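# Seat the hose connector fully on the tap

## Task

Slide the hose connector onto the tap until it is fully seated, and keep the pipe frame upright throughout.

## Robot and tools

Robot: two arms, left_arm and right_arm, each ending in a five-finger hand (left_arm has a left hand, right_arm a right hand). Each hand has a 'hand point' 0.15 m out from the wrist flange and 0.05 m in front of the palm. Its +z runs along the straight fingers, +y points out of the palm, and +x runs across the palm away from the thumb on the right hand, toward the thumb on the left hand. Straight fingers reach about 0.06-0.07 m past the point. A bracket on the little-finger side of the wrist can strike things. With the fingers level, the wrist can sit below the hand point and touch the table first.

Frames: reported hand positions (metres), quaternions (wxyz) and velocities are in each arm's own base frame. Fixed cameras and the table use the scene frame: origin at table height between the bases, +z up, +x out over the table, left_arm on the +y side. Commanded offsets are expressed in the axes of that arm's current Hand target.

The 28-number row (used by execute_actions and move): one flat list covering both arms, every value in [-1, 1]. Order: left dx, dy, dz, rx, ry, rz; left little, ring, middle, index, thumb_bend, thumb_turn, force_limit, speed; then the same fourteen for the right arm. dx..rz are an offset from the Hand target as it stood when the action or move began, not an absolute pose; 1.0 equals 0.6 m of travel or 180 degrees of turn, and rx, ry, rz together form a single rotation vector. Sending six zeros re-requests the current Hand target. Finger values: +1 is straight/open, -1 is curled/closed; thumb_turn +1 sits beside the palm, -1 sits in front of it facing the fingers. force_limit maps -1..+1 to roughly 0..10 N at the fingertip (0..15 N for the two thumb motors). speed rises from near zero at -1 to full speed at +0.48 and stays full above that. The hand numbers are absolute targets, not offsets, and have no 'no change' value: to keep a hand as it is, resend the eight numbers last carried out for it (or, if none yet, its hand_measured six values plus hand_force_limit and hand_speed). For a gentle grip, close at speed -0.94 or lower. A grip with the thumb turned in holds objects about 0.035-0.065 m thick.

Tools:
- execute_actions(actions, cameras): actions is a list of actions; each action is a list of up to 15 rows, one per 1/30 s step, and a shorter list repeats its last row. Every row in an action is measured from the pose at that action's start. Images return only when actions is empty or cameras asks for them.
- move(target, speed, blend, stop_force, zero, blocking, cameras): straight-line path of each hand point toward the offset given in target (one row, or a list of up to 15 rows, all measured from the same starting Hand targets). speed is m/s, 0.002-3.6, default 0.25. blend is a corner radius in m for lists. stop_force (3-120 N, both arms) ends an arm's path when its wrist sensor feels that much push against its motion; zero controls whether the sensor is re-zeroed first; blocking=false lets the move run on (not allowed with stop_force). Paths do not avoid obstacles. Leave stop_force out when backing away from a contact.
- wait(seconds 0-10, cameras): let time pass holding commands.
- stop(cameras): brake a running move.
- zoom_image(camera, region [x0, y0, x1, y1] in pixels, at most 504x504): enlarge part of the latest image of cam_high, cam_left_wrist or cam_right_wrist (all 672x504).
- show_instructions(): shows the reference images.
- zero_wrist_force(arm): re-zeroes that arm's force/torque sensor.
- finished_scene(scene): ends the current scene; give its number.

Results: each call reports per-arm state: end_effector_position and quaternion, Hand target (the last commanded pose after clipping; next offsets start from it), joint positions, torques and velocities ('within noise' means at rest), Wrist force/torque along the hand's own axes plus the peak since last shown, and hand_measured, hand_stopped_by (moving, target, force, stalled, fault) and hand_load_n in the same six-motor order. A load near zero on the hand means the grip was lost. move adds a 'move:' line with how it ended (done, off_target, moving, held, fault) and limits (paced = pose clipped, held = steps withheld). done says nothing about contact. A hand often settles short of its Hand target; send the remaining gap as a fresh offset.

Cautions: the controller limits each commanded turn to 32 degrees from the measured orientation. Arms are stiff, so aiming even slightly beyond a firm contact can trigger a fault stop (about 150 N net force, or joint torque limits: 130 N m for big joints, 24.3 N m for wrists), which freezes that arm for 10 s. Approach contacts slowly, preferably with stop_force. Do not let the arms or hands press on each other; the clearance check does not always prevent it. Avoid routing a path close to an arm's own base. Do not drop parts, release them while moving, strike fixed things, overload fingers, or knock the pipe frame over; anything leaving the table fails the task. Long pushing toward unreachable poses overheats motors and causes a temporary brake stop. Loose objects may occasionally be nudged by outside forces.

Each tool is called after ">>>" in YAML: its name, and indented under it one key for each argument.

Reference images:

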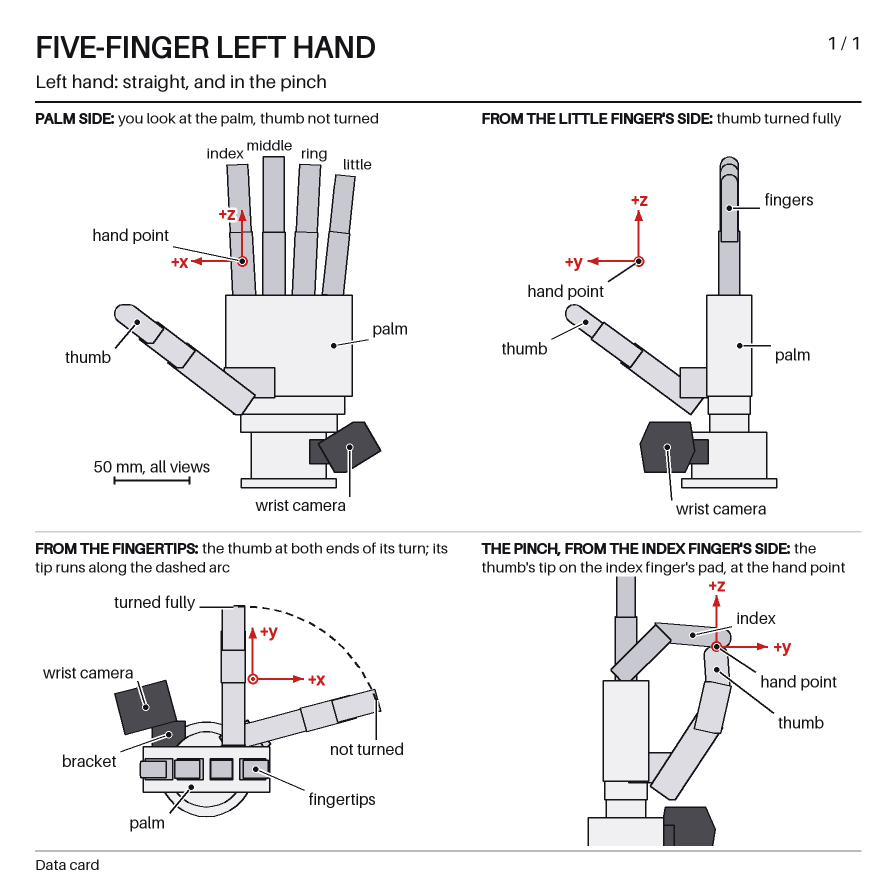

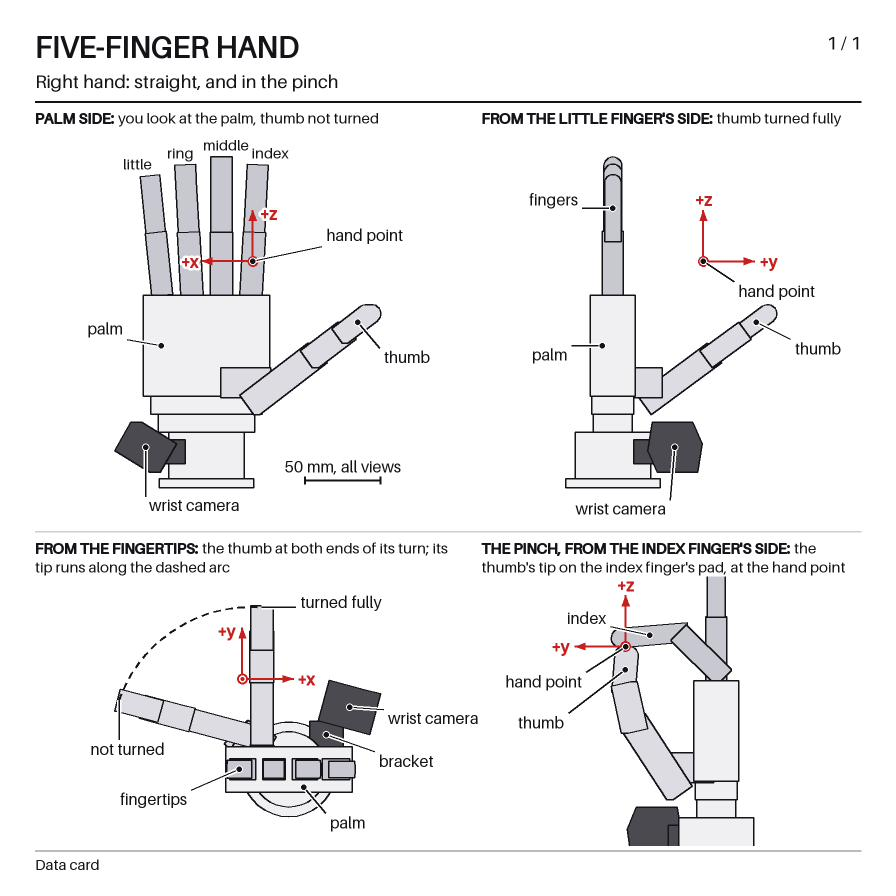

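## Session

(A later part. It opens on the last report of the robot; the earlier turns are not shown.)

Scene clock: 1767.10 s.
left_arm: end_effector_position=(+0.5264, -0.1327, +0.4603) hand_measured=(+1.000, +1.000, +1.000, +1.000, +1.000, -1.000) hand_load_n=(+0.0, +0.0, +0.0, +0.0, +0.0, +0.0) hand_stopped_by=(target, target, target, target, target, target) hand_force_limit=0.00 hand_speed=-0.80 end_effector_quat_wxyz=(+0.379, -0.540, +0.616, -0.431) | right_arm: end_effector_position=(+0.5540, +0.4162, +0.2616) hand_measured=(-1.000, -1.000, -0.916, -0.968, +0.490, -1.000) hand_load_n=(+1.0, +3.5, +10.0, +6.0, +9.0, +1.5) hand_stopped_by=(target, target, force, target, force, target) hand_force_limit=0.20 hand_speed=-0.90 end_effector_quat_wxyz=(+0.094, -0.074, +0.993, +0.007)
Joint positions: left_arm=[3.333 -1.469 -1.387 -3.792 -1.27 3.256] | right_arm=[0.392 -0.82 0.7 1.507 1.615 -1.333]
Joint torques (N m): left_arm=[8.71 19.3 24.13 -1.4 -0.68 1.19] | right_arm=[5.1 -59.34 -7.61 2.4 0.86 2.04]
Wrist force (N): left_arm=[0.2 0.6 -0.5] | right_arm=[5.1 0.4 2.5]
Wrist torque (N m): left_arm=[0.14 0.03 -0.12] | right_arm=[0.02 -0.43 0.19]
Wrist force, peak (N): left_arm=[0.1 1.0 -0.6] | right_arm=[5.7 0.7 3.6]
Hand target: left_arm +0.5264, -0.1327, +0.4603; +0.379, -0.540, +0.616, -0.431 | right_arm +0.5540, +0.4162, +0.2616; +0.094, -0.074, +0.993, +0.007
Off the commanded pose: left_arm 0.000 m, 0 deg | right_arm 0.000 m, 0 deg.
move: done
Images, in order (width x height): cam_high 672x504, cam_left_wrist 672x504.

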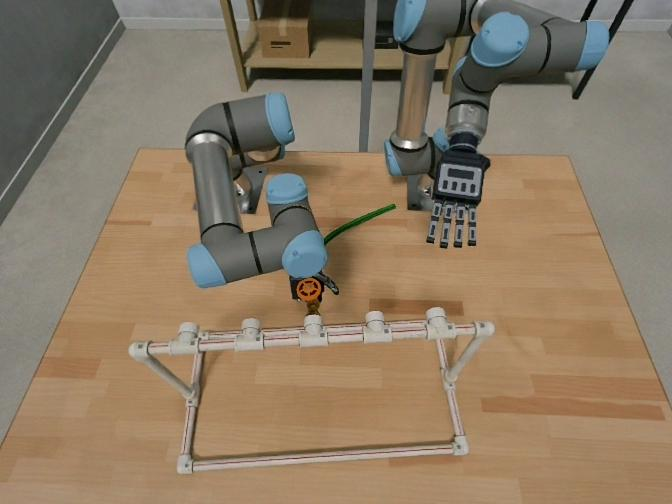

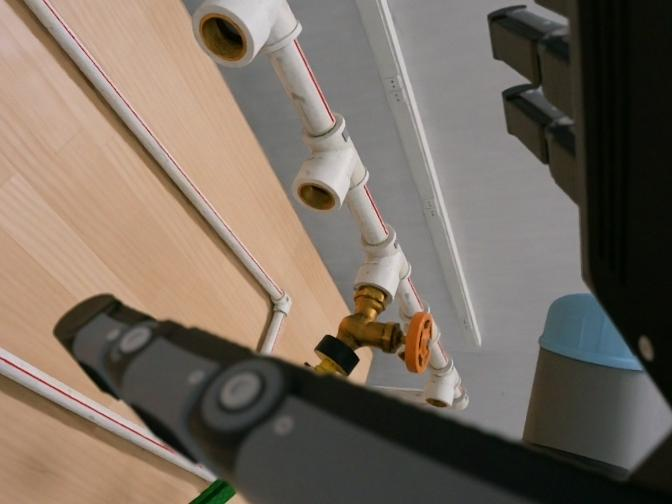

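>>> move:
  target: [0.2123,-0.1003,0.3942,0,0,0,1,1,1,1,1,-1,0,-0.8,0,0,0,0,0,0,-1,-1,-1,-0.97,-0.3,-1,0.2,-0.9]
  speed: 0.12
  stop_force: 12
  cameras: ["cam_left_wrist","cam_high"]

>>> zoom_image:
  camera: "cam_high"
  region: [250, 180, 450, 360]

Scene clock: 1794.07 s.
left_arm: end_effector_position=(+0.7506, -0.2905, +0.4359) hand_measured=(+1.000, +1.000, +1.000, +1.000, +1.000, -1.000) hand_load_n=(+0.0, +0.0, +0.0, +0.0, +0.0, +0.0) hand_stopped_by=(target, target, target, target, target, target) hand_force_limit=0.00 hand_speed=-0.80 end_effector_quat_wxyz=(+0.379, -0.540, +0.616, -0.431) | right_arm: end_effector_position=(+0.5540, +0.4162, +0.2616) hand_measured=(-1.000, -1.000, -0.916, -0.968, +0.490, -1.000) hand_load_n=(+1.0, +3.5, +10.0, +6.0, +9.0, +1.5) hand_stopped_by=(target, target, force, target, force, target) hand_force_limit=0.20 hand_speed=-0.90 end_effector_quat_wxyz=(+0.094, -0.074, +0.993, +0.007)
Joint positions: left_arm=[2.965 -2.212 -0.485 -3.935 -1.615 3.127] | right_arm=[0.392 -0.82 0.7 1.507 1.615 -1.333]
Joint torques (N m): left_arm=[8.63 39.29 26.04 0.97 1.17 2.28] | right_arm=[5.3 -59.37 -9.16 2.5 1.07 1.78]
Wrist force (N): left_arm=[0.4 0.3 -0.5] | right_arm=[5.1 0.4 2.4]
Wrist torque (N m): left_arm=[0.10 0.04 0.03] | right_arm=[0.03 -0.43 0.19]
Wrist force, peak (N): left_arm=[-0.2 1.2 -1.3] | right_arm=[5.7 0.4 3.7]
Hand target: left_arm +0.7506, -0.2905, +0.4359; +0.379, -0.540, +0.616, -0.431 | right_arm +0.5540, +0.4162, +0.2616; +0.094, -0.074, +0.993, +0.007
Off the commanded pose: left_arm 0.000 m, 0 deg | right_arm 0.000 m, 0 deg.
move: done
Images, in order (width x height): cam_high 672x504, cam_left_wrist 672x504.

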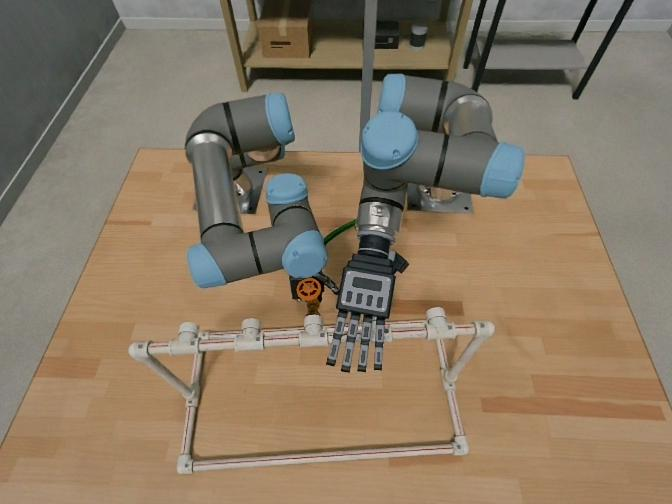

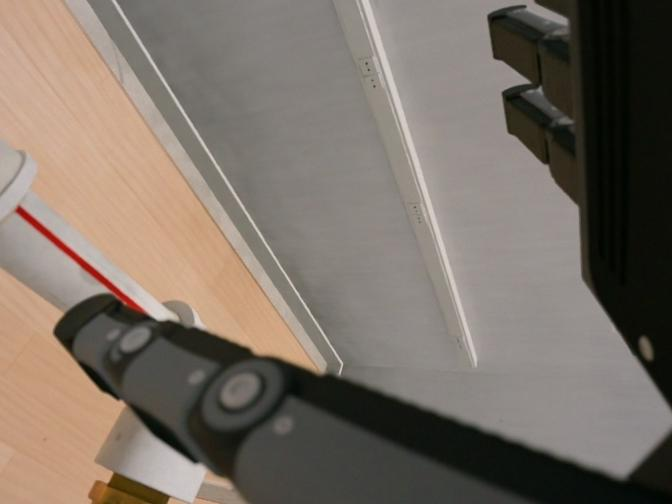

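Scaled by 2.520 from the camera's 672x504 image, which has a finer 960x720 frame.

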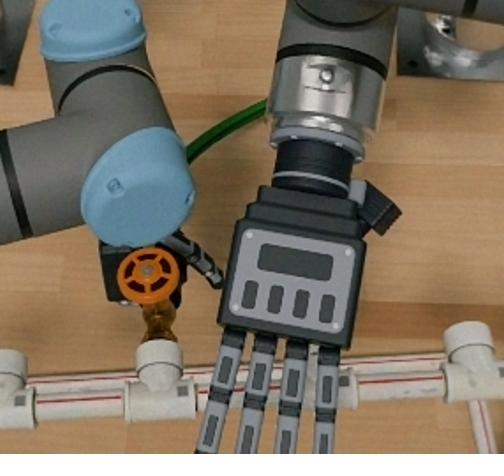

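>>> move:
  target: [0,0.178,0,0,0,0,1,1,1,1,1,-1,0,-0.8,0,0,0,0,0,0,-1,-1,-1,-0.97,-0.3,-1,0.2,-0.9]
  speed: 0.06
  stop_force: 6
  cameras: ["cam_left_wrist","cam_high"]

>>> zoom_image:
  camera: "cam_high"
  region: [250, 180, 450, 360]

Scene clock: 1822.83 s.
left_arm: end_effector_position=(+0.7144, -0.2857, +0.3355) hand_measured=(+1.000, +1.000, +1.000, +1.000, +1.000, -1.000) hand_load_n=(+0.0, +0.0, +0.0, +0.0, +0.0, +0.0) hand_stopped_by=(target, target, target, target, target, target) hand_force_limit=0.00 hand_speed=-0.80 end_effector_quat_wxyz=(+0.379, -0.540, +0.616, -0.431) | right_arm: end_effector_position=(+0.5540, +0.4162, +0.2616) hand_measured=(-1.000, -1.000, -0.916, -0.968, +0.490, -1.000) hand_load_n=(+1.0, +3.5, +10.0, +6.0, +9.0, +2.0) hand_stopped_by=(target, target, force, target, force, target) hand_force_limit=0.20 hand_speed=-0.90 end_effector_quat_wxyz=(+0.094, -0.074, +0.993, +0.007)
Joint positions: left_arm=[2.962 -2.01 -1.07 -3.553 -1.618 3.126] | right_arm=[0.392 -0.82 0.7 1.507 1.615 -1.333]
Joint torques (N m): left_arm=[2.26 33.03 12.94 1.91 0.49 -1.96] | right_arm=[4.01 -58.77 -9.52 2.31 1.03 1.92]
Wrist force (N): left_arm=[0.4 0.1 -0.3] | right_arm=[5.5 0.6 3.0]
Wrist torque (N m): left_arm=[0.06 0.03 0.06] | right_arm=[0.05 -0.46 0.21]
Wrist force, peak (N): left_arm=[0.5 1.0 -0.2] | right_arm=[5.6 0.6 3.8]
Hand target: left_arm +0.7145, -0.2857, +0.3355; +0.379, -0.540, +0.616, -0.431 | right_arm +0.5540, +0.4162, +0.2616; +0.094, -0.074, +0.993, +0.007
Off the commanded pose: left_arm 0.000 m, 0 deg | right_arm 0.000 m, 0 deg.
move: done
Images, in order (width x height): cam_high 672x504, cam_left_wrist 672x504.

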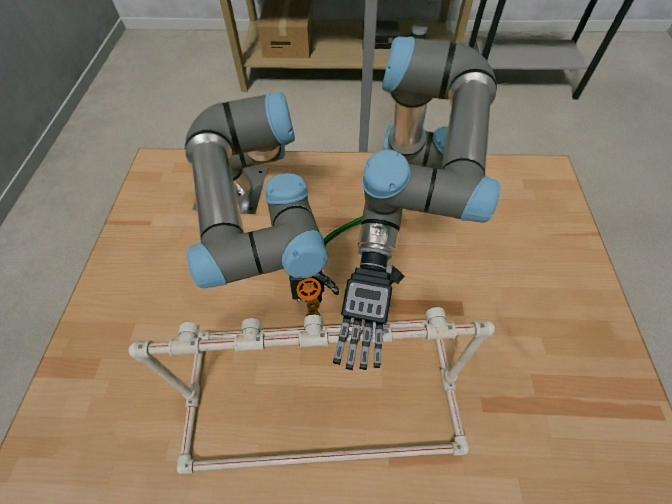

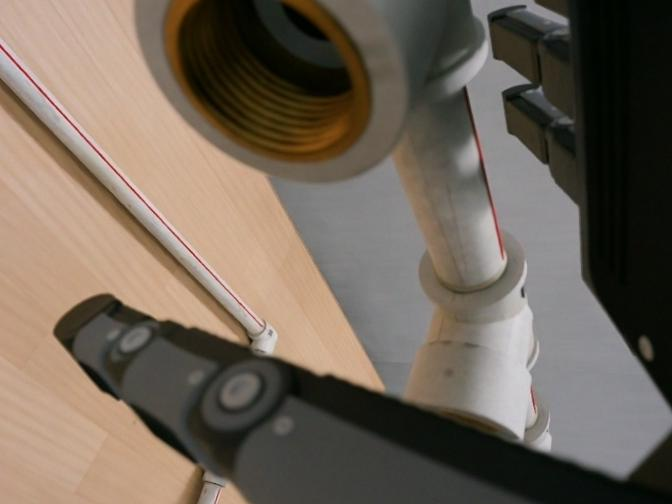

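Scaled by 2.520 from the camera's 672x504 image, which has a finer 960x720 frame.

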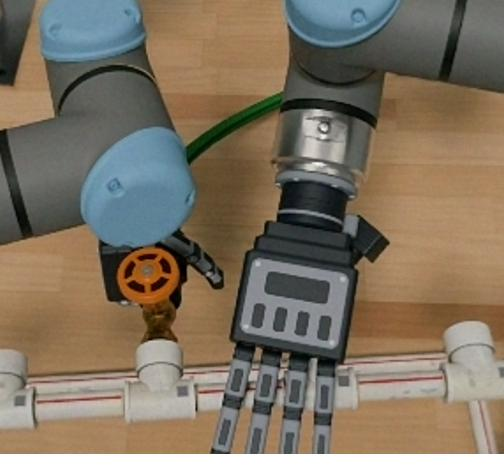

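>>> move:
  target: [0,0,0,0,0,0,-1,-1,-1,-1,1,-1,0,-0.8,0,0,0,0,0,0,-1,-1,-1,-0.97,-0.3,-1,0.2,-0.9]
  cameras: ["cam_left_wrist","cam_high"]

>>> zoom_image:
  camera: "cam_high"
  region: [250, 180, 450, 360]

Scene clock: 1854.27 s.
left_arm: end_effector_position=(+0.7145, -0.2856, +0.3355) hand_measured=(-0.052, +0.134, +0.208, +0.392, +1.000, -1.000) hand_load_n=(+4.5, +0.5, +0.5, +0.5, -0.5, +0.0) hand_stopped_by=(force, force, force, force, target, target) hand_force_limit=0.00 hand_speed=-0.80 end_effector_quat_wxyz=(+0.379, -0.540, +0.616, -0.431) | right_arm: end_effector_position=(+0.5540, +0.4162, +0.2616) hand_measured=(-1.000, -1.000, -0.916, -0.968, +0.490, -1.000) hand_load_n=(+2.5, +6.5, +10.0, +0.5, +8.5, +2.0) hand_stopped_by=(target, target, force, target, force, target) hand_force_limit=0.20 hand_speed=-0.90 end_effector_quat_wxyz=(+0.094, -0.074, +0.993, +0.007)
Joint positions: left_arm=[2.962 -2.01 -1.07 -3.553 -1.618 3.126] | right_arm=[0.392 -0.82 0.7 1.507 1.615 -1.333]
Joint torques (N m): left_arm=[-5.31 35.93 20.96 -0.42 0.89 -0.3] | right_arm=[0.15 -58.49 -15.33 -1.68 1.02 1.75]
Wrist force (N): left_arm=[-5.4 -1.2 6.9] | right_arm=[11.1 -4.8 8.1]
Wrist torque (N m): left_arm=[-0.02 0.29 0.00] | right_arm=[-0.47 -0.79 0.22]
Wrist force, peak (N): left_arm=[-5.6 -13.4 11.3] | right_arm=[18.1 -3.6 10.6]
Hand target: left_arm +0.7145, -0.2857, +0.3355; +0.379, -0.540, +0.616, -0.431 | right_arm +0.5540, +0.4162, +0.2616; +0.094, -0.074, +0.993, +0.007
Off the commanded pose: left_arm 0.000 m, 0 deg | right_arm 0.000 m, 0 deg.
move: done
Images, in order (width x height): cam_high 672x504, cam_left_wrist 672x504.

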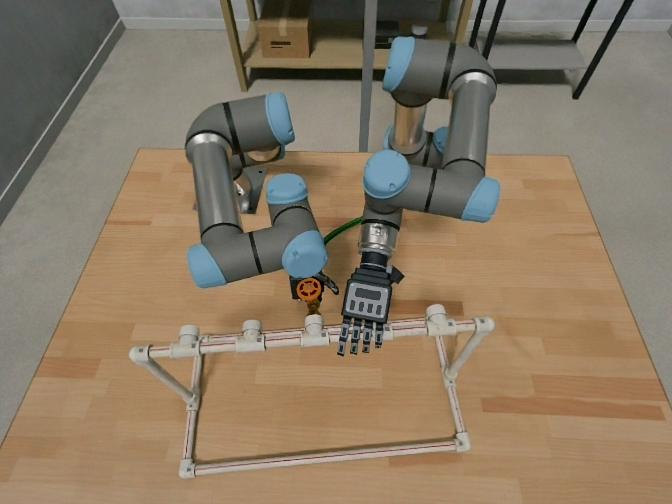

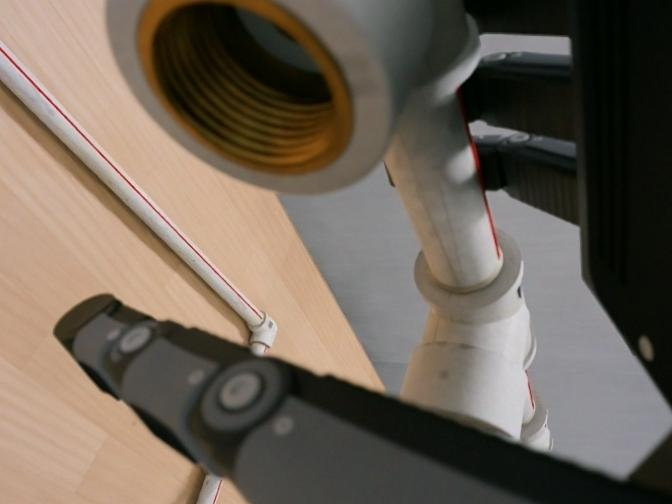

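Scaled by 2.520 from the camera's 672x504 image, which has a finer 960x720 frame.

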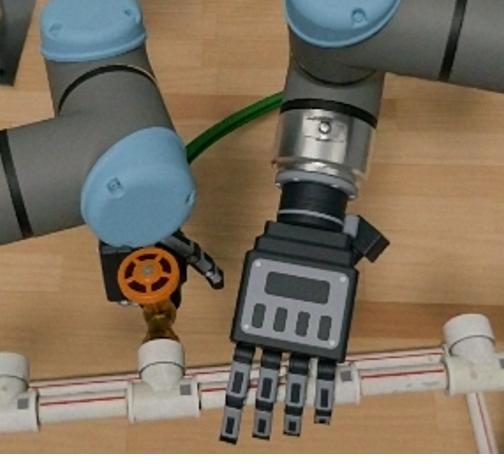

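>>> move:
  target: [0,0,0,0,0,0,-1,-1,-1,-1,1,-1,0,-0.8,-0.0164,0,-0.0045,0,0,0,-1,-1,-1,-0.97,-0.3,-1,0.2,-0.9]
  speed: 0.015
  stop_force: 30
  cameras: ["cam_left_wrist","cam_high","cam_right_wrist"]

>>> zoom_image:
  camera: "cam_high"
  region: [250, 180, 450, 360]

Scene clock: 1865.43 s.
left_arm: end_effector_position=(+0.7145, -0.2856, +0.3355) hand_measured=(-0.052, +0.134, +0.208, +0.394, +1.000, -1.000) hand_load_n=(+2.5, +0.0, +5.5, +7.5, +0.0, +0.0) hand_stopped_by=(force, force, force, force, target, target) hand_force_limit=0.00 hand_speed=-0.80 end_effector_quat_wxyz=(+0.379, -0.540, +0.616, -0.431) | right_arm: end_effector_position=(+0.5596, +0.4170, +0.2643) hand_measured=(-1.000, -1.000, -0.916, -0.970, +0.490, -1.000) hand_load_n=(+6.0, +7.0, +10.0, +0.0, +9.0, +2.0) hand_stopped_by=(target, target, force, target, force, target) hand_force_limit=0.20 hand_speed=-0.90 end_effector_quat_wxyz=(+0.094, -0.074, +0.993, +0.007)
Joint positions: left_arm=[2.962 -2.01 -1.07 -3.553 -1.618 3.126] | right_arm=[0.389 -0.799 0.657 1.529 1.615 -1.335]
Joint torques (N m): left_arm=[-30.21 44.68 4.79 -6.47 6.59 1.35] | right_arm=[6.53 -64.14 -38.03 -2.14 0.25 3.26]
Wrist force (N): left_arm=[-20.8 -17.9 20.5] | right_arm=[33.9 -17.2 10.7]
Wrist torque (N m): left_arm=[-0.56 -0.15 -0.44] | right_arm=[-1.60 -1.83 0.55]
Wrist force, peak (N): left_arm=[-24.9 -22.4 27.4] | right_arm=[42.9 -20.7 9.6]
Hand target: left_arm +0.7145, -0.2857, +0.3355; +0.379, -0.540, +0.616, -0.431 | right_arm +0.5596, +0.4170, +0.2643; +0.094, -0.074, +0.993, +0.007 (not the last commanded pose)
Off the commanded pose: left_arm 0.000 m, 0 deg | right_arm 0.004 m, 0 deg.
move: contact (right_arm)

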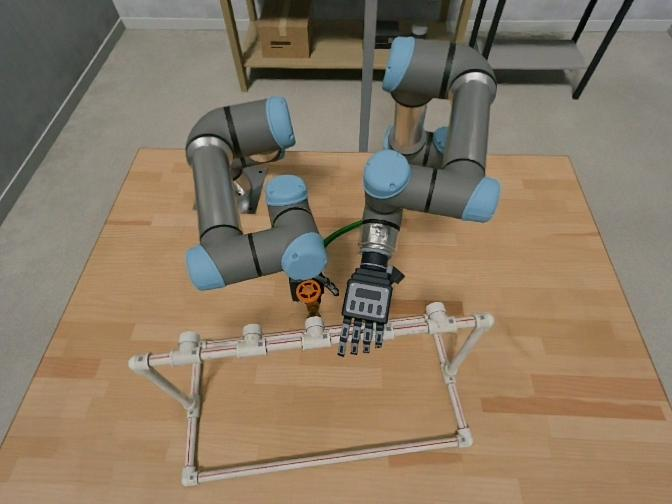

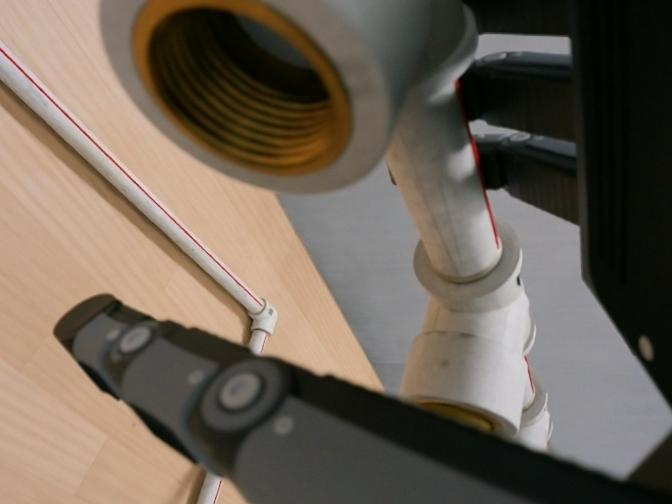

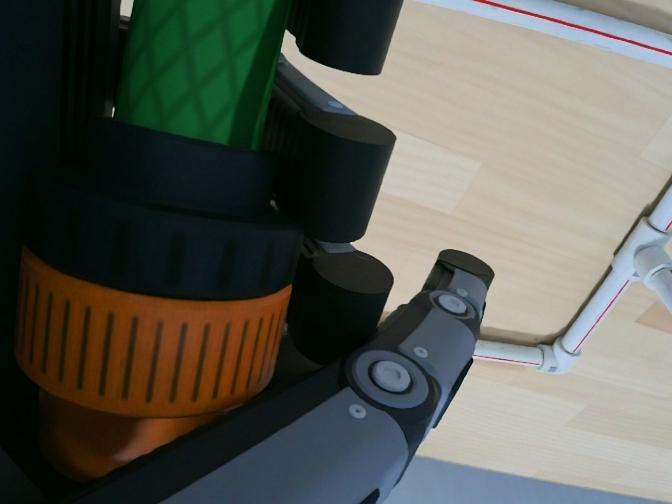

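Scaled by 2.520 from the camera's 672x504 image, which has a finer 960x720 frame.

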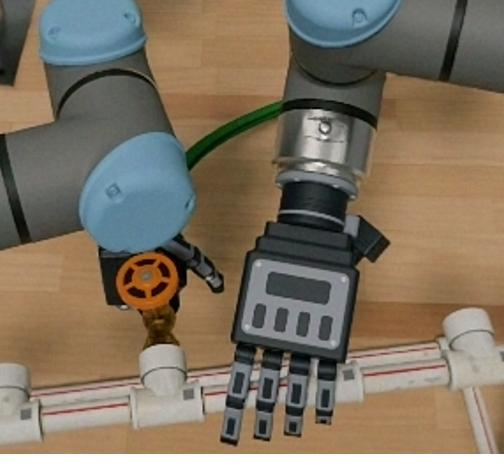

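>>> move:
  target: [0,0,0,0,0,0,-1,-1,-1,-1,1,-1,0,-0.8,0.0075,0,0.0014,0,0,0,-1,-1,-1,-0.97,-0.3,-1,0.2,-0.9]
  speed: 0.02

>>> move:
  target:
    - [0,0,0,0,0,0,1,1,1,1,1,-1,0,-0.5,0,0,0,0,0,0,-1,-1,-1,-0.97,-0.3,-1,0.2,-0.9]
    - [0,-0.178,0,0,0,0,1,1,1,1,1,-1,0,-0.5,0,0,0,0,0,0,-1,-1,-1,-0.97,-0.3,-1,0.2,-0.9]
    - [-0.2123,-0.0777,-0.3942,0,0,0,1,1,1,1,1,-1,0,-0.5,0,0,0,0,0,0,-1,-1,-1,-0.97,-0.3,-1,0.2,-0.9]
  speed: 0.15
  cameras: ["cam_high","cam_left_wrist"]

Scene clock: 1940.53 s.
left_arm: end_effector_position=(+0.7144, -0.2858, +0.3355) hand_measured=(-0.052, +0.134, +0.208, +0.392, +1.000, -1.000) hand_load_n=(+0.0, +0.0, +0.0, +0.5, +0.0, +0.0) hand_stopped_by=(force, force, force, force, target, target) hand_force_limit=0.00 hand_speed=-0.80 end_effector_quat_wxyz=(+0.379, -0.540, +0.616, -0.431) | right_arm: end_effector_position=(+0.5553, +0.4164, +0.2627) hand_measured=(-1.000, -1.000, -0.916, -0.968, +0.490, -1.000) hand_load_n=(+2.0, +2.5, +10.0, +0.5, +9.0, +2.0) hand_stopped_by=(target, target, force, target, force, target) hand_force_limit=0.20 hand_speed=-0.90 end_effector_quat_wxyz=(+0.094, -0.074, +0.993, +0.007)
Joint positions: left_arm=[2.962 -2.01 -1.07 -3.553 -1.617 3.126] | right_arm=[0.391 -0.815 0.689 1.513 1.615 -1.334]
Joint torques (N m): left_arm=[3.07 44.51 19.7 -0.08 -0.49 1.74] | right_arm=[9.25 -36.87 -26.37 3.97 0.52 1.32]
Wrist force (N): left_arm=[0.2 -0.2 0.9] | right_arm=[-3.0 -5.8 1.7]
Wrist torque (N m): left_arm=[0.14 -0.11 0.06] | right_arm=[-0.39 0.12 -0.26]
Wrist force, peak (N): left_arm=[-20.9 -18.7 20.6] | right_arm=[34.1 -17.3 12.2]
Hand target: left_arm +0.7145, -0.2857, +0.3355; +0.379, -0.540, +0.616, -0.431 | right_arm +0.5553, +0.4164, +0.2627; +0.094, -0.074, +0.993, +0.007
Off the commanded pose: left_arm 0.000 m, 0 deg | right_arm 0.000 m, 0 deg.
move: done

Scene clock: 1944.93 s.
left_arm: end_effector_position=(+0.5264, -0.1327, +0.4603) hand_measured=(+1.000, +1.000, +1.000, +1.000, +1.000, -1.000) hand_load_n=(+0.0, +0.0, +0.0, +0.0, +0.0, +0.0) hand_stopped_by=(target, target, target, target, target, target) hand_force_limit=0.00 hand_speed=-0.50 end_effector_quat_wxyz=(+0.379, -0.540, +0.616, -0.431) | right_arm: end_effector_position=(+0.5553, +0.4164, +0.2627) hand_measured=(-1.000, -1.000, -0.916, -0.968, +0.490, -1.000) hand_load_n=(+2.0, +3.0, +10.0, +1.0, +9.0, +2.0) hand_stopped_by=(target, target, force, target, force, target) hand_force_limit=0.20 hand_speed=-0.90 end_effector_quat_wxyz=(+0.094, -0.074, +0.993, +0.007)
Joint positions: left_arm=[3.333 -1.47 -1.387 -3.792 -1.27 3.256] | right_arm=[0.391 -0.814 0.688 1.513 1.615 -1.334]
Joint torques (N m): left_arm=[4.11 23.06 16.9 2.01 0.53 -1.9] | right_arm=[1.57 -32.22 -26.61 3.19 -0.3 -2.16]
Wrist force (N): left_arm=[1.0 1.0 -0.1] | right_arm=[-2.7 -5.6 1.0]
Wrist torque (N m): left_arm=[0.17 -0.07 0.05] | right_arm=[-0.35 0.14 -0.23]
Wrist force, peak (N): left_arm=[1.3 2.3 0.2] | right_arm=[-2.9 -6.2 0.6]
Hand target: left_arm +0.5264, -0.1327, +0.4603; +0.379, -0.540, +0.616, -0.431 | right_arm +0.5553, +0.4164, +0.2627; +0.094, -0.074, +0.993, +0.007
Off the commanded pose: left_arm 0.000 m, 0 deg | right_arm 0.000 m, 0 deg.
move: done
Images, in order (width x height): cam_high 672x504, cam_left_wrist 672x504.

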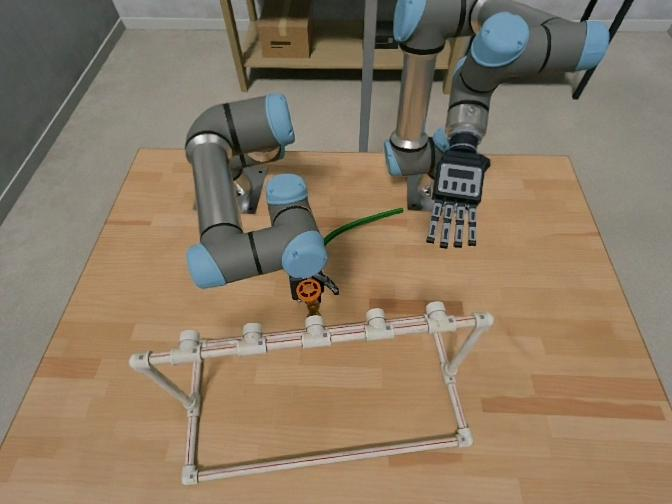

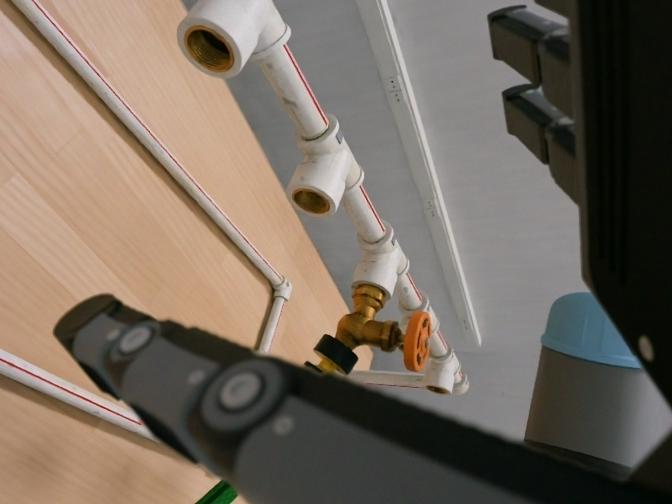

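>>> move:
  target: [-0.0283,0.0590,0.130,0.463,0.266,0.311,1,1,1,1,1,1,0,-0.5,0,0,0,0,0,0,-1,-1,-1,-0.97,-0.3,-1,0.2,-0.9]
  speed: 0.25
  cameras: ["all"]

Scene clock: 1994.33 s.
left_arm: end_effector_position=(+0.5893, -0.1238, +0.4004) hand_measured=(+1.000, +1.000, +1.000, +1.000, +1.000, +1.000) hand_load_n=(+0.0, +0.0, +0.0, +0.0, +0.0, +0.0) hand_stopped_by=(target, target, target, target, target, target) hand_force_limit=0.00 hand_speed=-0.50 end_effector_quat_wxyz=(+0.508, +0.338, +0.440, -0.659) | right_arm: end_effector_position=(+0.5553, +0.4164, +0.2627) hand_measured=(-1.000, -1.000, -0.916, -0.968, +0.490, -1.000) hand_load_n=(+2.0, +2.5, +10.0, +0.5, +9.0, +2.0) hand_stopped_by=(target, target, force, target, force, target) hand_force_limit=0.20 hand_speed=-0.90 end_effector_quat_wxyz=(+0.094, -0.074, +0.993, +0.007)
Joint positions: left_arm=[3.612 -2.024 -1.883 0.022 -0.603 1.96] | right_arm=[0.391 -0.814 0.688 1.513 1.615 -1.334]
Joint torques (N m): left_arm=[9.46 29.77 19.7 2.19 -0.92 2.08] | right_arm=[1.79 -32.73 -25.32 1.47 -1.27 -2.1]
Wrist force (N): left_arm=[0.3 0.2 0.8] | right_arm=[-2.7 -5.6 0.4]
Wrist torque (N m): left_arm=[-0.09 -0.06 -0.11] | right_arm=[-0.32 0.14 -0.23]
Wrist force, peak (N): left_arm=[0.8 1.3 0.0] | right_arm=[-2.8 -6.1 0.3]
Hand target: left_arm +0.5893, -0.1237, +0.4004; +0.508, +0.338, +0.440, -0.659 | right_arm +0.5553, +0.4164, +0.2627; +0.094, -0.074, +0.993, +0.007
Off the commanded pose: left_arm 0.000 m, 0 deg | right_arm 0.000 m, 0 deg.
move: done

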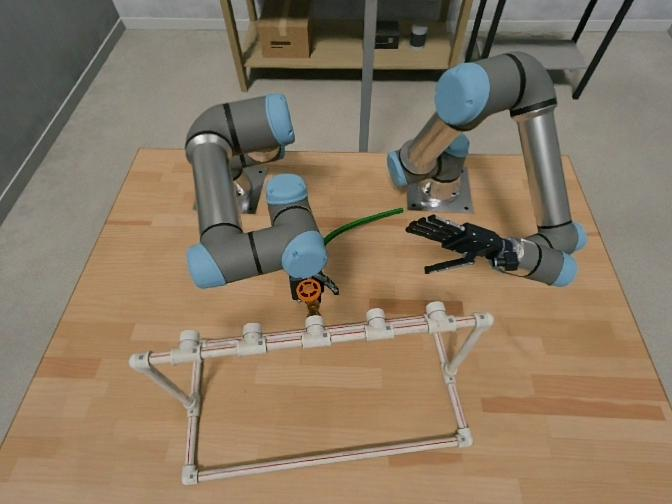

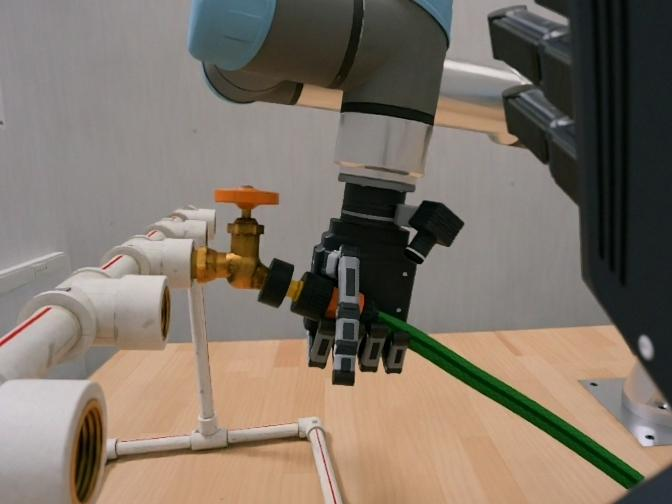

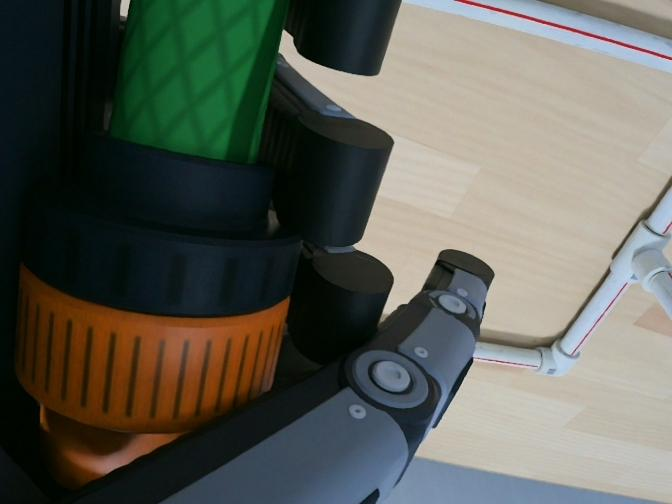

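>>> zoom_image:
  camera: "cam_left_wrist"
  region: [180, 180, 420, 360]

>>> zoom_image:
  camera: "cam_high"
  region: [240, 180, 420, 360]

Scaled by 2.100 from the camera's 672x504 image, which has a finer 960x720 frame.

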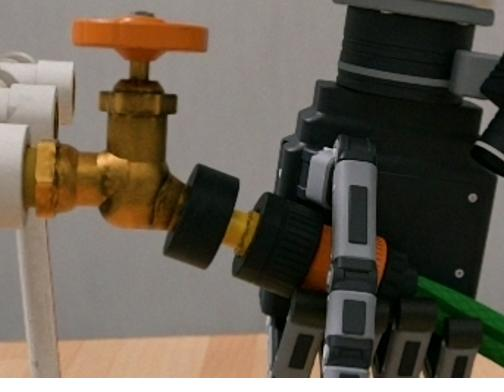

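Scaled by 2.800 from the camera's 672x504 image, which has a finer 960x720 frame.

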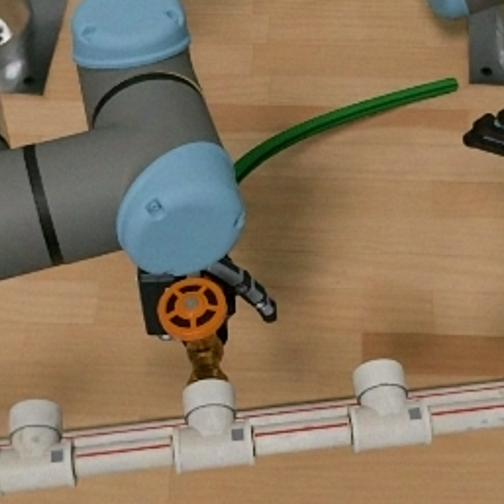

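>>> move:
  target:
    - [0,0,0,0,0,0,1,1,1,1,1,1,0,-0.5,0.0022,0.0173,-0.0112,-0.0546,0,-0.0104,-1,-1,-1,-0.97,-0.3,-1,0.2,-0.9]
    - [0,0,0,0,0,0,1,1,1,1,1,1,0,-0.5,0.0048,0.0325,-0.0253,-0.1091,0,-0.0209,-1,-1,-1,-0.97,-0.3,-1,0.2,-0.9]
    - [0,0,0,0,0,0,1,1,1,1,1,1,0,-0.5,0.0080,0.0448,-0.0417,-0.1637,0,-0.0313,-1,-1,-1,-0.97,-0.3,-1,0.2,-0.9]
    - [0,0,0,0,0,0,1,1,1,1,1,1,0,-0.5,0.0115,0.0542,-0.0598,-0.2182,0,-0.0418,-1,-1,-1,-0.97,-0.3,-1,0.2,-0.9]
    - [0,0,0,0,0,0,1,1,1,1,1,1,0,-0.5,0.0152,0.0602,-0.0795,-0.2728,0,-0.0522,-1,-1,-1,-0.97,-0.3,-1,0.2,-0.9]
  speed: 0.1
  blend: 0.002
  cameras: ["all"]

Scene clock: 2108.97 s.
left_arm: end_effector_position=(+0.5893, -0.1237, +0.4004) hand_measured=(+1.000, +1.000, +1.000, +1.000, +1.000, +1.000) hand_load_n=(+0.0, +0.0, +0.0, +0.0, +0.0, +0.0) hand_stopped_by=(target, target, target, target, target, target) hand_force_limit=0.00 hand_speed=-0.50 end_effector_quat_wxyz=(+0.508, +0.338, +0.440, -0.659) | right_arm: end_effector_position=(+0.5323, +0.4494, +0.3077) hand_measured=(-1.000, -1.000, -0.916, -0.968, +0.490, -1.000) hand_load_n=(+0.0, +3.5, +10.5, +7.5, +9.0, +2.0) hand_stopped_by=(target, target, force, target, force, target) hand_force_limit=0.20 hand_speed=-0.90 end_effector_quat_wxyz=(+0.055, -0.185, +0.891, +0.411)
Joint positions: left_arm=[3.612 -2.024 -1.883 0.022 -0.603 1.96] | right_arm=[0.15 -0.86 0.999 1.343 0.719 -1.79]
Joint torques (N m): left_arm=[8.41 34.1 13.26 -0.07 -0.77 1.88] | right_arm=[6.2 -59.71 -28.88 1.6 -1.5 2.24]
Wrist force (N): left_arm=[0.3 0.3 1.0] | right_arm=[2.5 -4.7 5.3]
Wrist torque (N m): left_arm=[-0.09 -0.07 -0.10] | right_arm=[-0.30 -0.26 -0.14]
Wrist force, peak (N): left_arm=[0.5 0.5 1.1] | right_arm=[0.7 -10.3 6.5]
Hand target: left_arm +0.5893, -0.1237, +0.4004; +0.508, +0.338, +0.440, -0.659 | right_arm +0.5323, +0.4494, +0.3078; +0.055, -0.185, +0.891, +0.411
Off the commanded pose: left_arm 0.000 m, 0 deg | right_arm 0.000 m, 0 deg.
move: done

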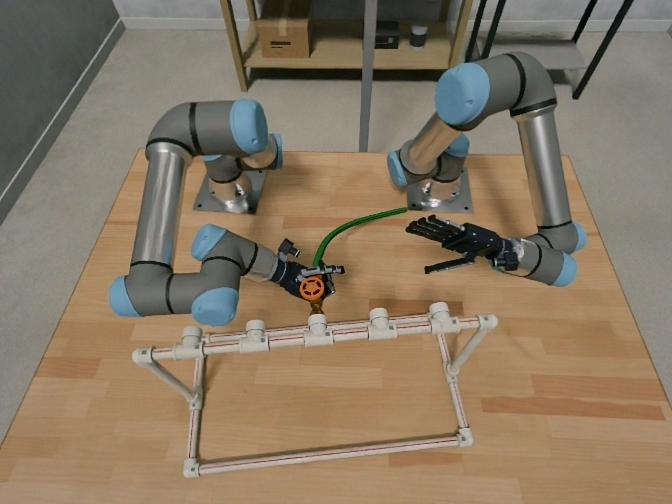

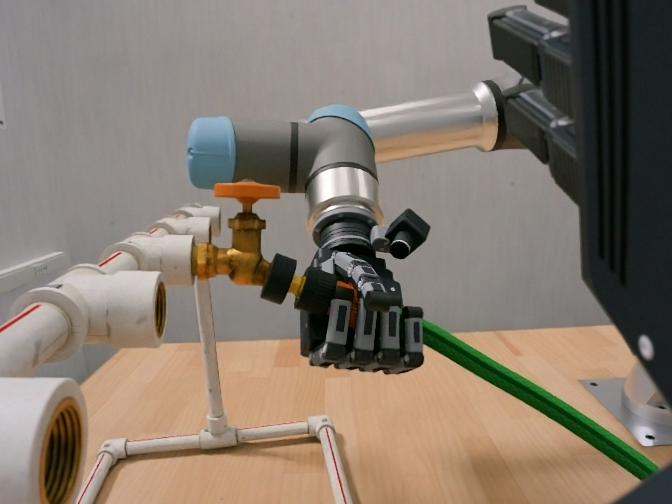

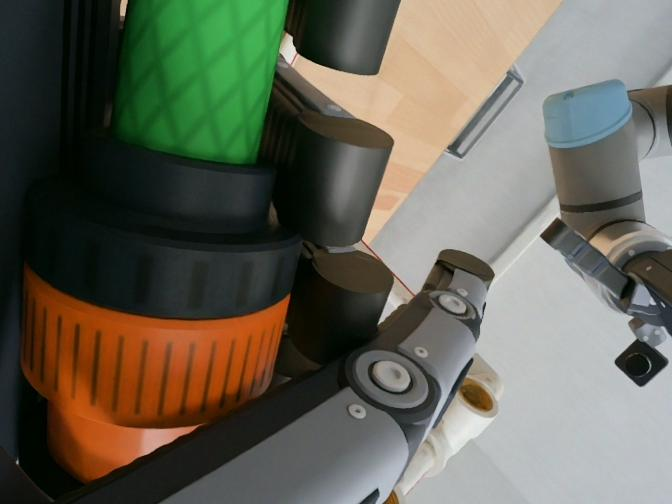

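>>> move:
  target:
    - [-0.0572,-0.1238,0.0515,-0.463,-0.266,-0.311,1,1,1,1,1,1,0,-0.5,0,0,0,0,0,0,-1,-1,-1,-0.97,-0.3,-1,0.2,-0.9]
  speed: 0.4

>>> move:
  target: [0.2894,-0.0972,0.2299,-0.1787,0.1538,-0.0965,1,1,1,1,1,1,0,-0.5,0,0,0,0,0,0,-1,-1,-1,-0.97,-0.3,-1,0.2,-0.9]
  speed: 0.2
  cameras: ["all"]

Scene clock: 2325.03 s.
left_arm: end_effector_position=(+0.5263, -0.1324, +0.4604) hand_measured=(+1.000, +1.000, +1.000, +1.000, +1.000, +1.000) hand_load_n=(+0.0, +0.0, +0.0, +0.0, +0.0, +0.0) hand_stopped_by=(target, target, target, target, target, target) hand_force_limit=0.00 hand_speed=-0.50 end_effector_quat_wxyz=(+0.379, -0.540, +0.616, -0.431) | right_arm: end_effector_position=(+0.5323, +0.4494, +0.3078) hand_measured=(-1.000, -1.000, -0.916, -0.968, +0.490, -1.000) hand_load_n=(+0.0, +3.5, +10.0, +7.5, +8.5, +2.0) hand_stopped_by=(target, target, force, target, force, target) hand_force_limit=0.20 hand_speed=-0.90 end_effector_quat_wxyz=(+0.055, -0.185, +0.891, +0.411)
Joint positions: left_arm=[3.334 -1.469 -1.387 -3.793 -1.269 3.256] | right_arm=[0.15 -0.86 0.999 1.343 0.719 -1.79]
Joint torques (N m): left_arm=[6.44 13.56 25.71 -1.32 -0.67 0.57] | right_arm=[6.73 -61.38 -28.54 1.06 -2.62 2.52]
Wrist force (N): left_arm=[1.0 1.0 -0.3] | right_arm=[1.5 -8.9 6.1]
Wrist torque (N m): left_arm=[0.17 -0.09 -0.06] | right_arm=[-0.59 -0.17 -0.24]
Wrist force, peak (N): left_arm=[1.0 1.0 -0.3] | right_arm=[1.3 -8.7 6.9]
Hand target: left_arm +0.5263, -0.1323, +0.4605; +0.379, -0.540, +0.616, -0.431 | right_arm +0.5323, +0.4494, +0.3078; +0.055, -0.185, +0.891, +0.411
Off the commanded pose: left_arm 0.000 m, 0 deg | right_arm 0.000 m, 0 deg.
move: done

Scene clock: 2327.53 s.
left_arm: end_effector_position=(+0.6509, -0.3237, +0.4670) hand_measured=(+1.000, +1.000, +1.000, +1.000, +1.000, +1.000) hand_load_n=(+0.0, +0.0, +0.0, +0.0, +0.0, +0.0) hand_stopped_by=(target, target, target, target, target, target) hand_force_limit=0.00 hand_speed=-0.50 end_effector_quat_wxyz=(-0.026, +0.590, -0.643, +0.488) | right_arm: end_effector_position=(+0.5323, +0.4494, +0.3078) hand_measured=(-1.000, -1.000, -0.916, -0.968, +0.490, -1.000) hand_load_n=(+0.0, +3.5, +10.0, +7.5, +9.0, +2.0) hand_stopped_by=(target, target, force, target, force, target) hand_force_limit=0.20 hand_speed=-0.90 end_effector_quat_wxyz=(+0.055, -0.185, +0.891, +0.411)
Joint positions: left_arm=[3.129 -2.412 -0.035 -4.54 -0.942 2.916] | right_arm=[0.15 -0.86 0.999 1.343 0.719 -1.79]
Joint torques (N m): left_arm=[9.24 52.85 13.95 0.04 0.49 0.84] | right_arm=[6.96 -61.88 -27.99 0.85 -1.5 2.3]
Wrist force (N): left_arm=[1.9 1.1 -0.8] | right_arm=[1.0 -7.5 5.0]
Wrist torque (N m): left_arm=[0.19 -0.14 -0.05] | right_arm=[-0.53 -0.16 -0.23]
Wrist force, peak (N): left_arm=[1.8 1.4 -0.8] | right_arm=[1.3 -8.9 6.5]
Hand target: left_arm +0.6520, -0.3239, +0.4680; +0.007, +0.590, -0.694, +0.412 | right_arm +0.5323, +0.4494, +0.3078; +0.055, -0.185, +0.891, +0.411
Off the commanded pose: left_arm 0.001 m, 11 deg | right_arm 0.000 m, 0 deg.
elbow stopped short (left arm): the move would have taken joint 3 (elbow) straighter than the controller allows.
move: off_target (left_arm)

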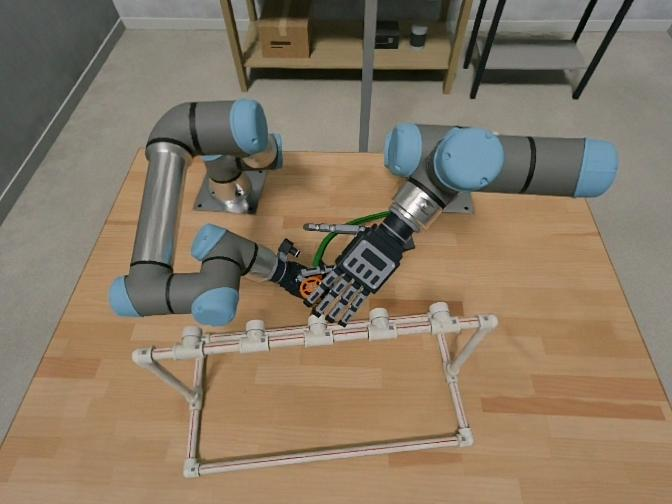

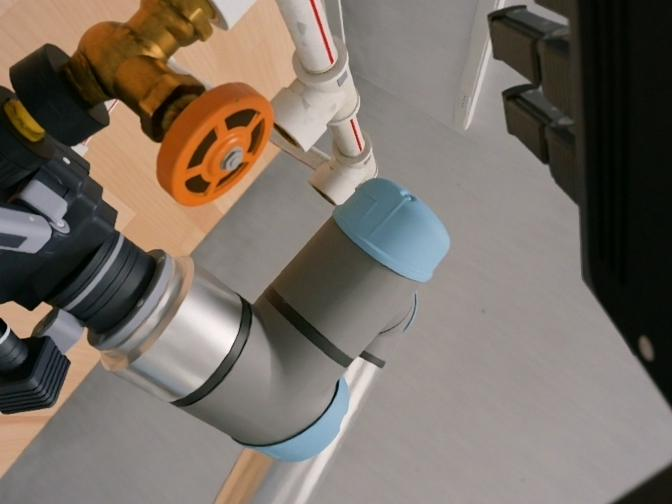

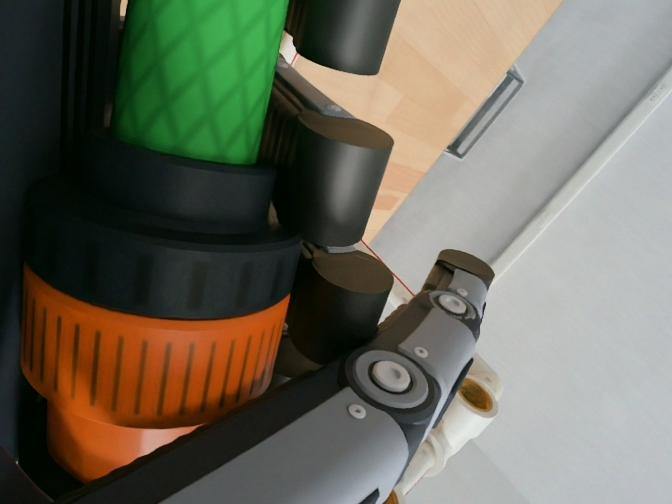

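>>> move:
  target: [-0.0202,0.0596,0.0397,0.0402,0.0002,0.0307,1,1,1,1,1,1,0,-0.5,0,0,0,0,0,0,-1,-1,-1,-0.97,-0.3,-1,0.2,-0.9]
  speed: 0.1
  cameras: ["all"]

>>> zoom_image:
  camera: "cam_high"
  region: [260, 210, 440, 360]

Scene clock: 2366.90 s.
left_arm: end_effector_position=(+0.6375, -0.3293, +0.4261) hand_measured=(+1.000, +1.000, +1.000, +1.000, +1.000, +1.000) hand_load_n=(+0.5, +0.0, +0.0, +0.0, +0.0, +0.0) hand_stopped_by=(target, target, target, target, target, target) hand_force_limit=0.00 hand_speed=-0.50 end_effector_quat_wxyz=(+0.050, -0.555, +0.695, -0.455) | right_arm: end_effector_position=(+0.5323, +0.4494, +0.3078) hand_measured=(-1.000, -1.000, -0.916, -0.968, +0.490, -1.000) hand_load_n=(+0.0, +3.5, +10.0, +7.5, +9.0, +2.5) hand_stopped_by=(target, target, force, target, force, target) hand_force_limit=0.20 hand_speed=-0.90 end_effector_quat_wxyz=(+0.055, -0.185, +0.891, +0.411)
Joint positions: left_arm=[3.097 -2.299 -0.332 -4.422 -0.988 3.067] | right_arm=[0.15 -0.86 0.999 1.343 0.719 -1.79]
Joint torques (N m): left_arm=[9.6 39.79 22.67 -2.75 1.67 -0.75] | right_arm=[7.18 -60.48 -28.53 1.12 -1.48 2.25]
Wrist force (N): left_arm=[1.7 1.1 -0.7] | right_arm=[1.1 -8.2 6.0]
Wrist torque (N m): left_arm=[0.18 -0.14 0.10] | right_arm=[-0.56 -0.14 -0.24]
Wrist force, peak (N): left_arm=[1.6 2.1 -0.4] | right_arm=[1.4 -9.0 6.3]
Hand target: left_arm +0.6375, -0.3292, +0.4261; +0.050, -0.555, +0.695, -0.455 | right_arm +0.5323, +0.4494, +0.3078; +0.055, -0.185, +0.891, +0.411
Off the commanded pose: left_arm 0.000 m, 0 deg | right_arm 0.000 m, 0 deg.
move: done

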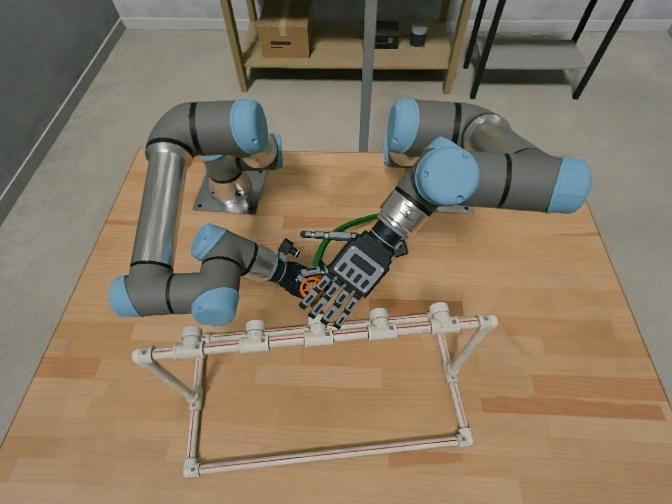

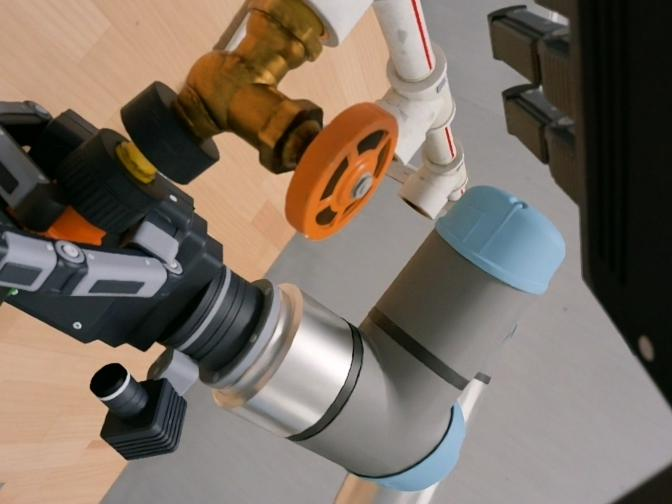

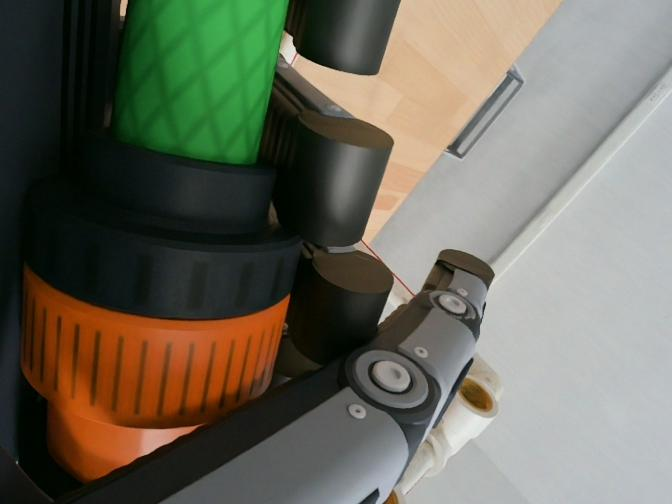

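Scaled by 2.800 from the camera's 672x504 image, which has a finer 960x720 frame.

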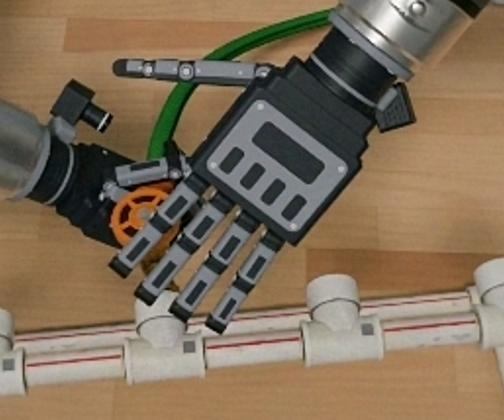

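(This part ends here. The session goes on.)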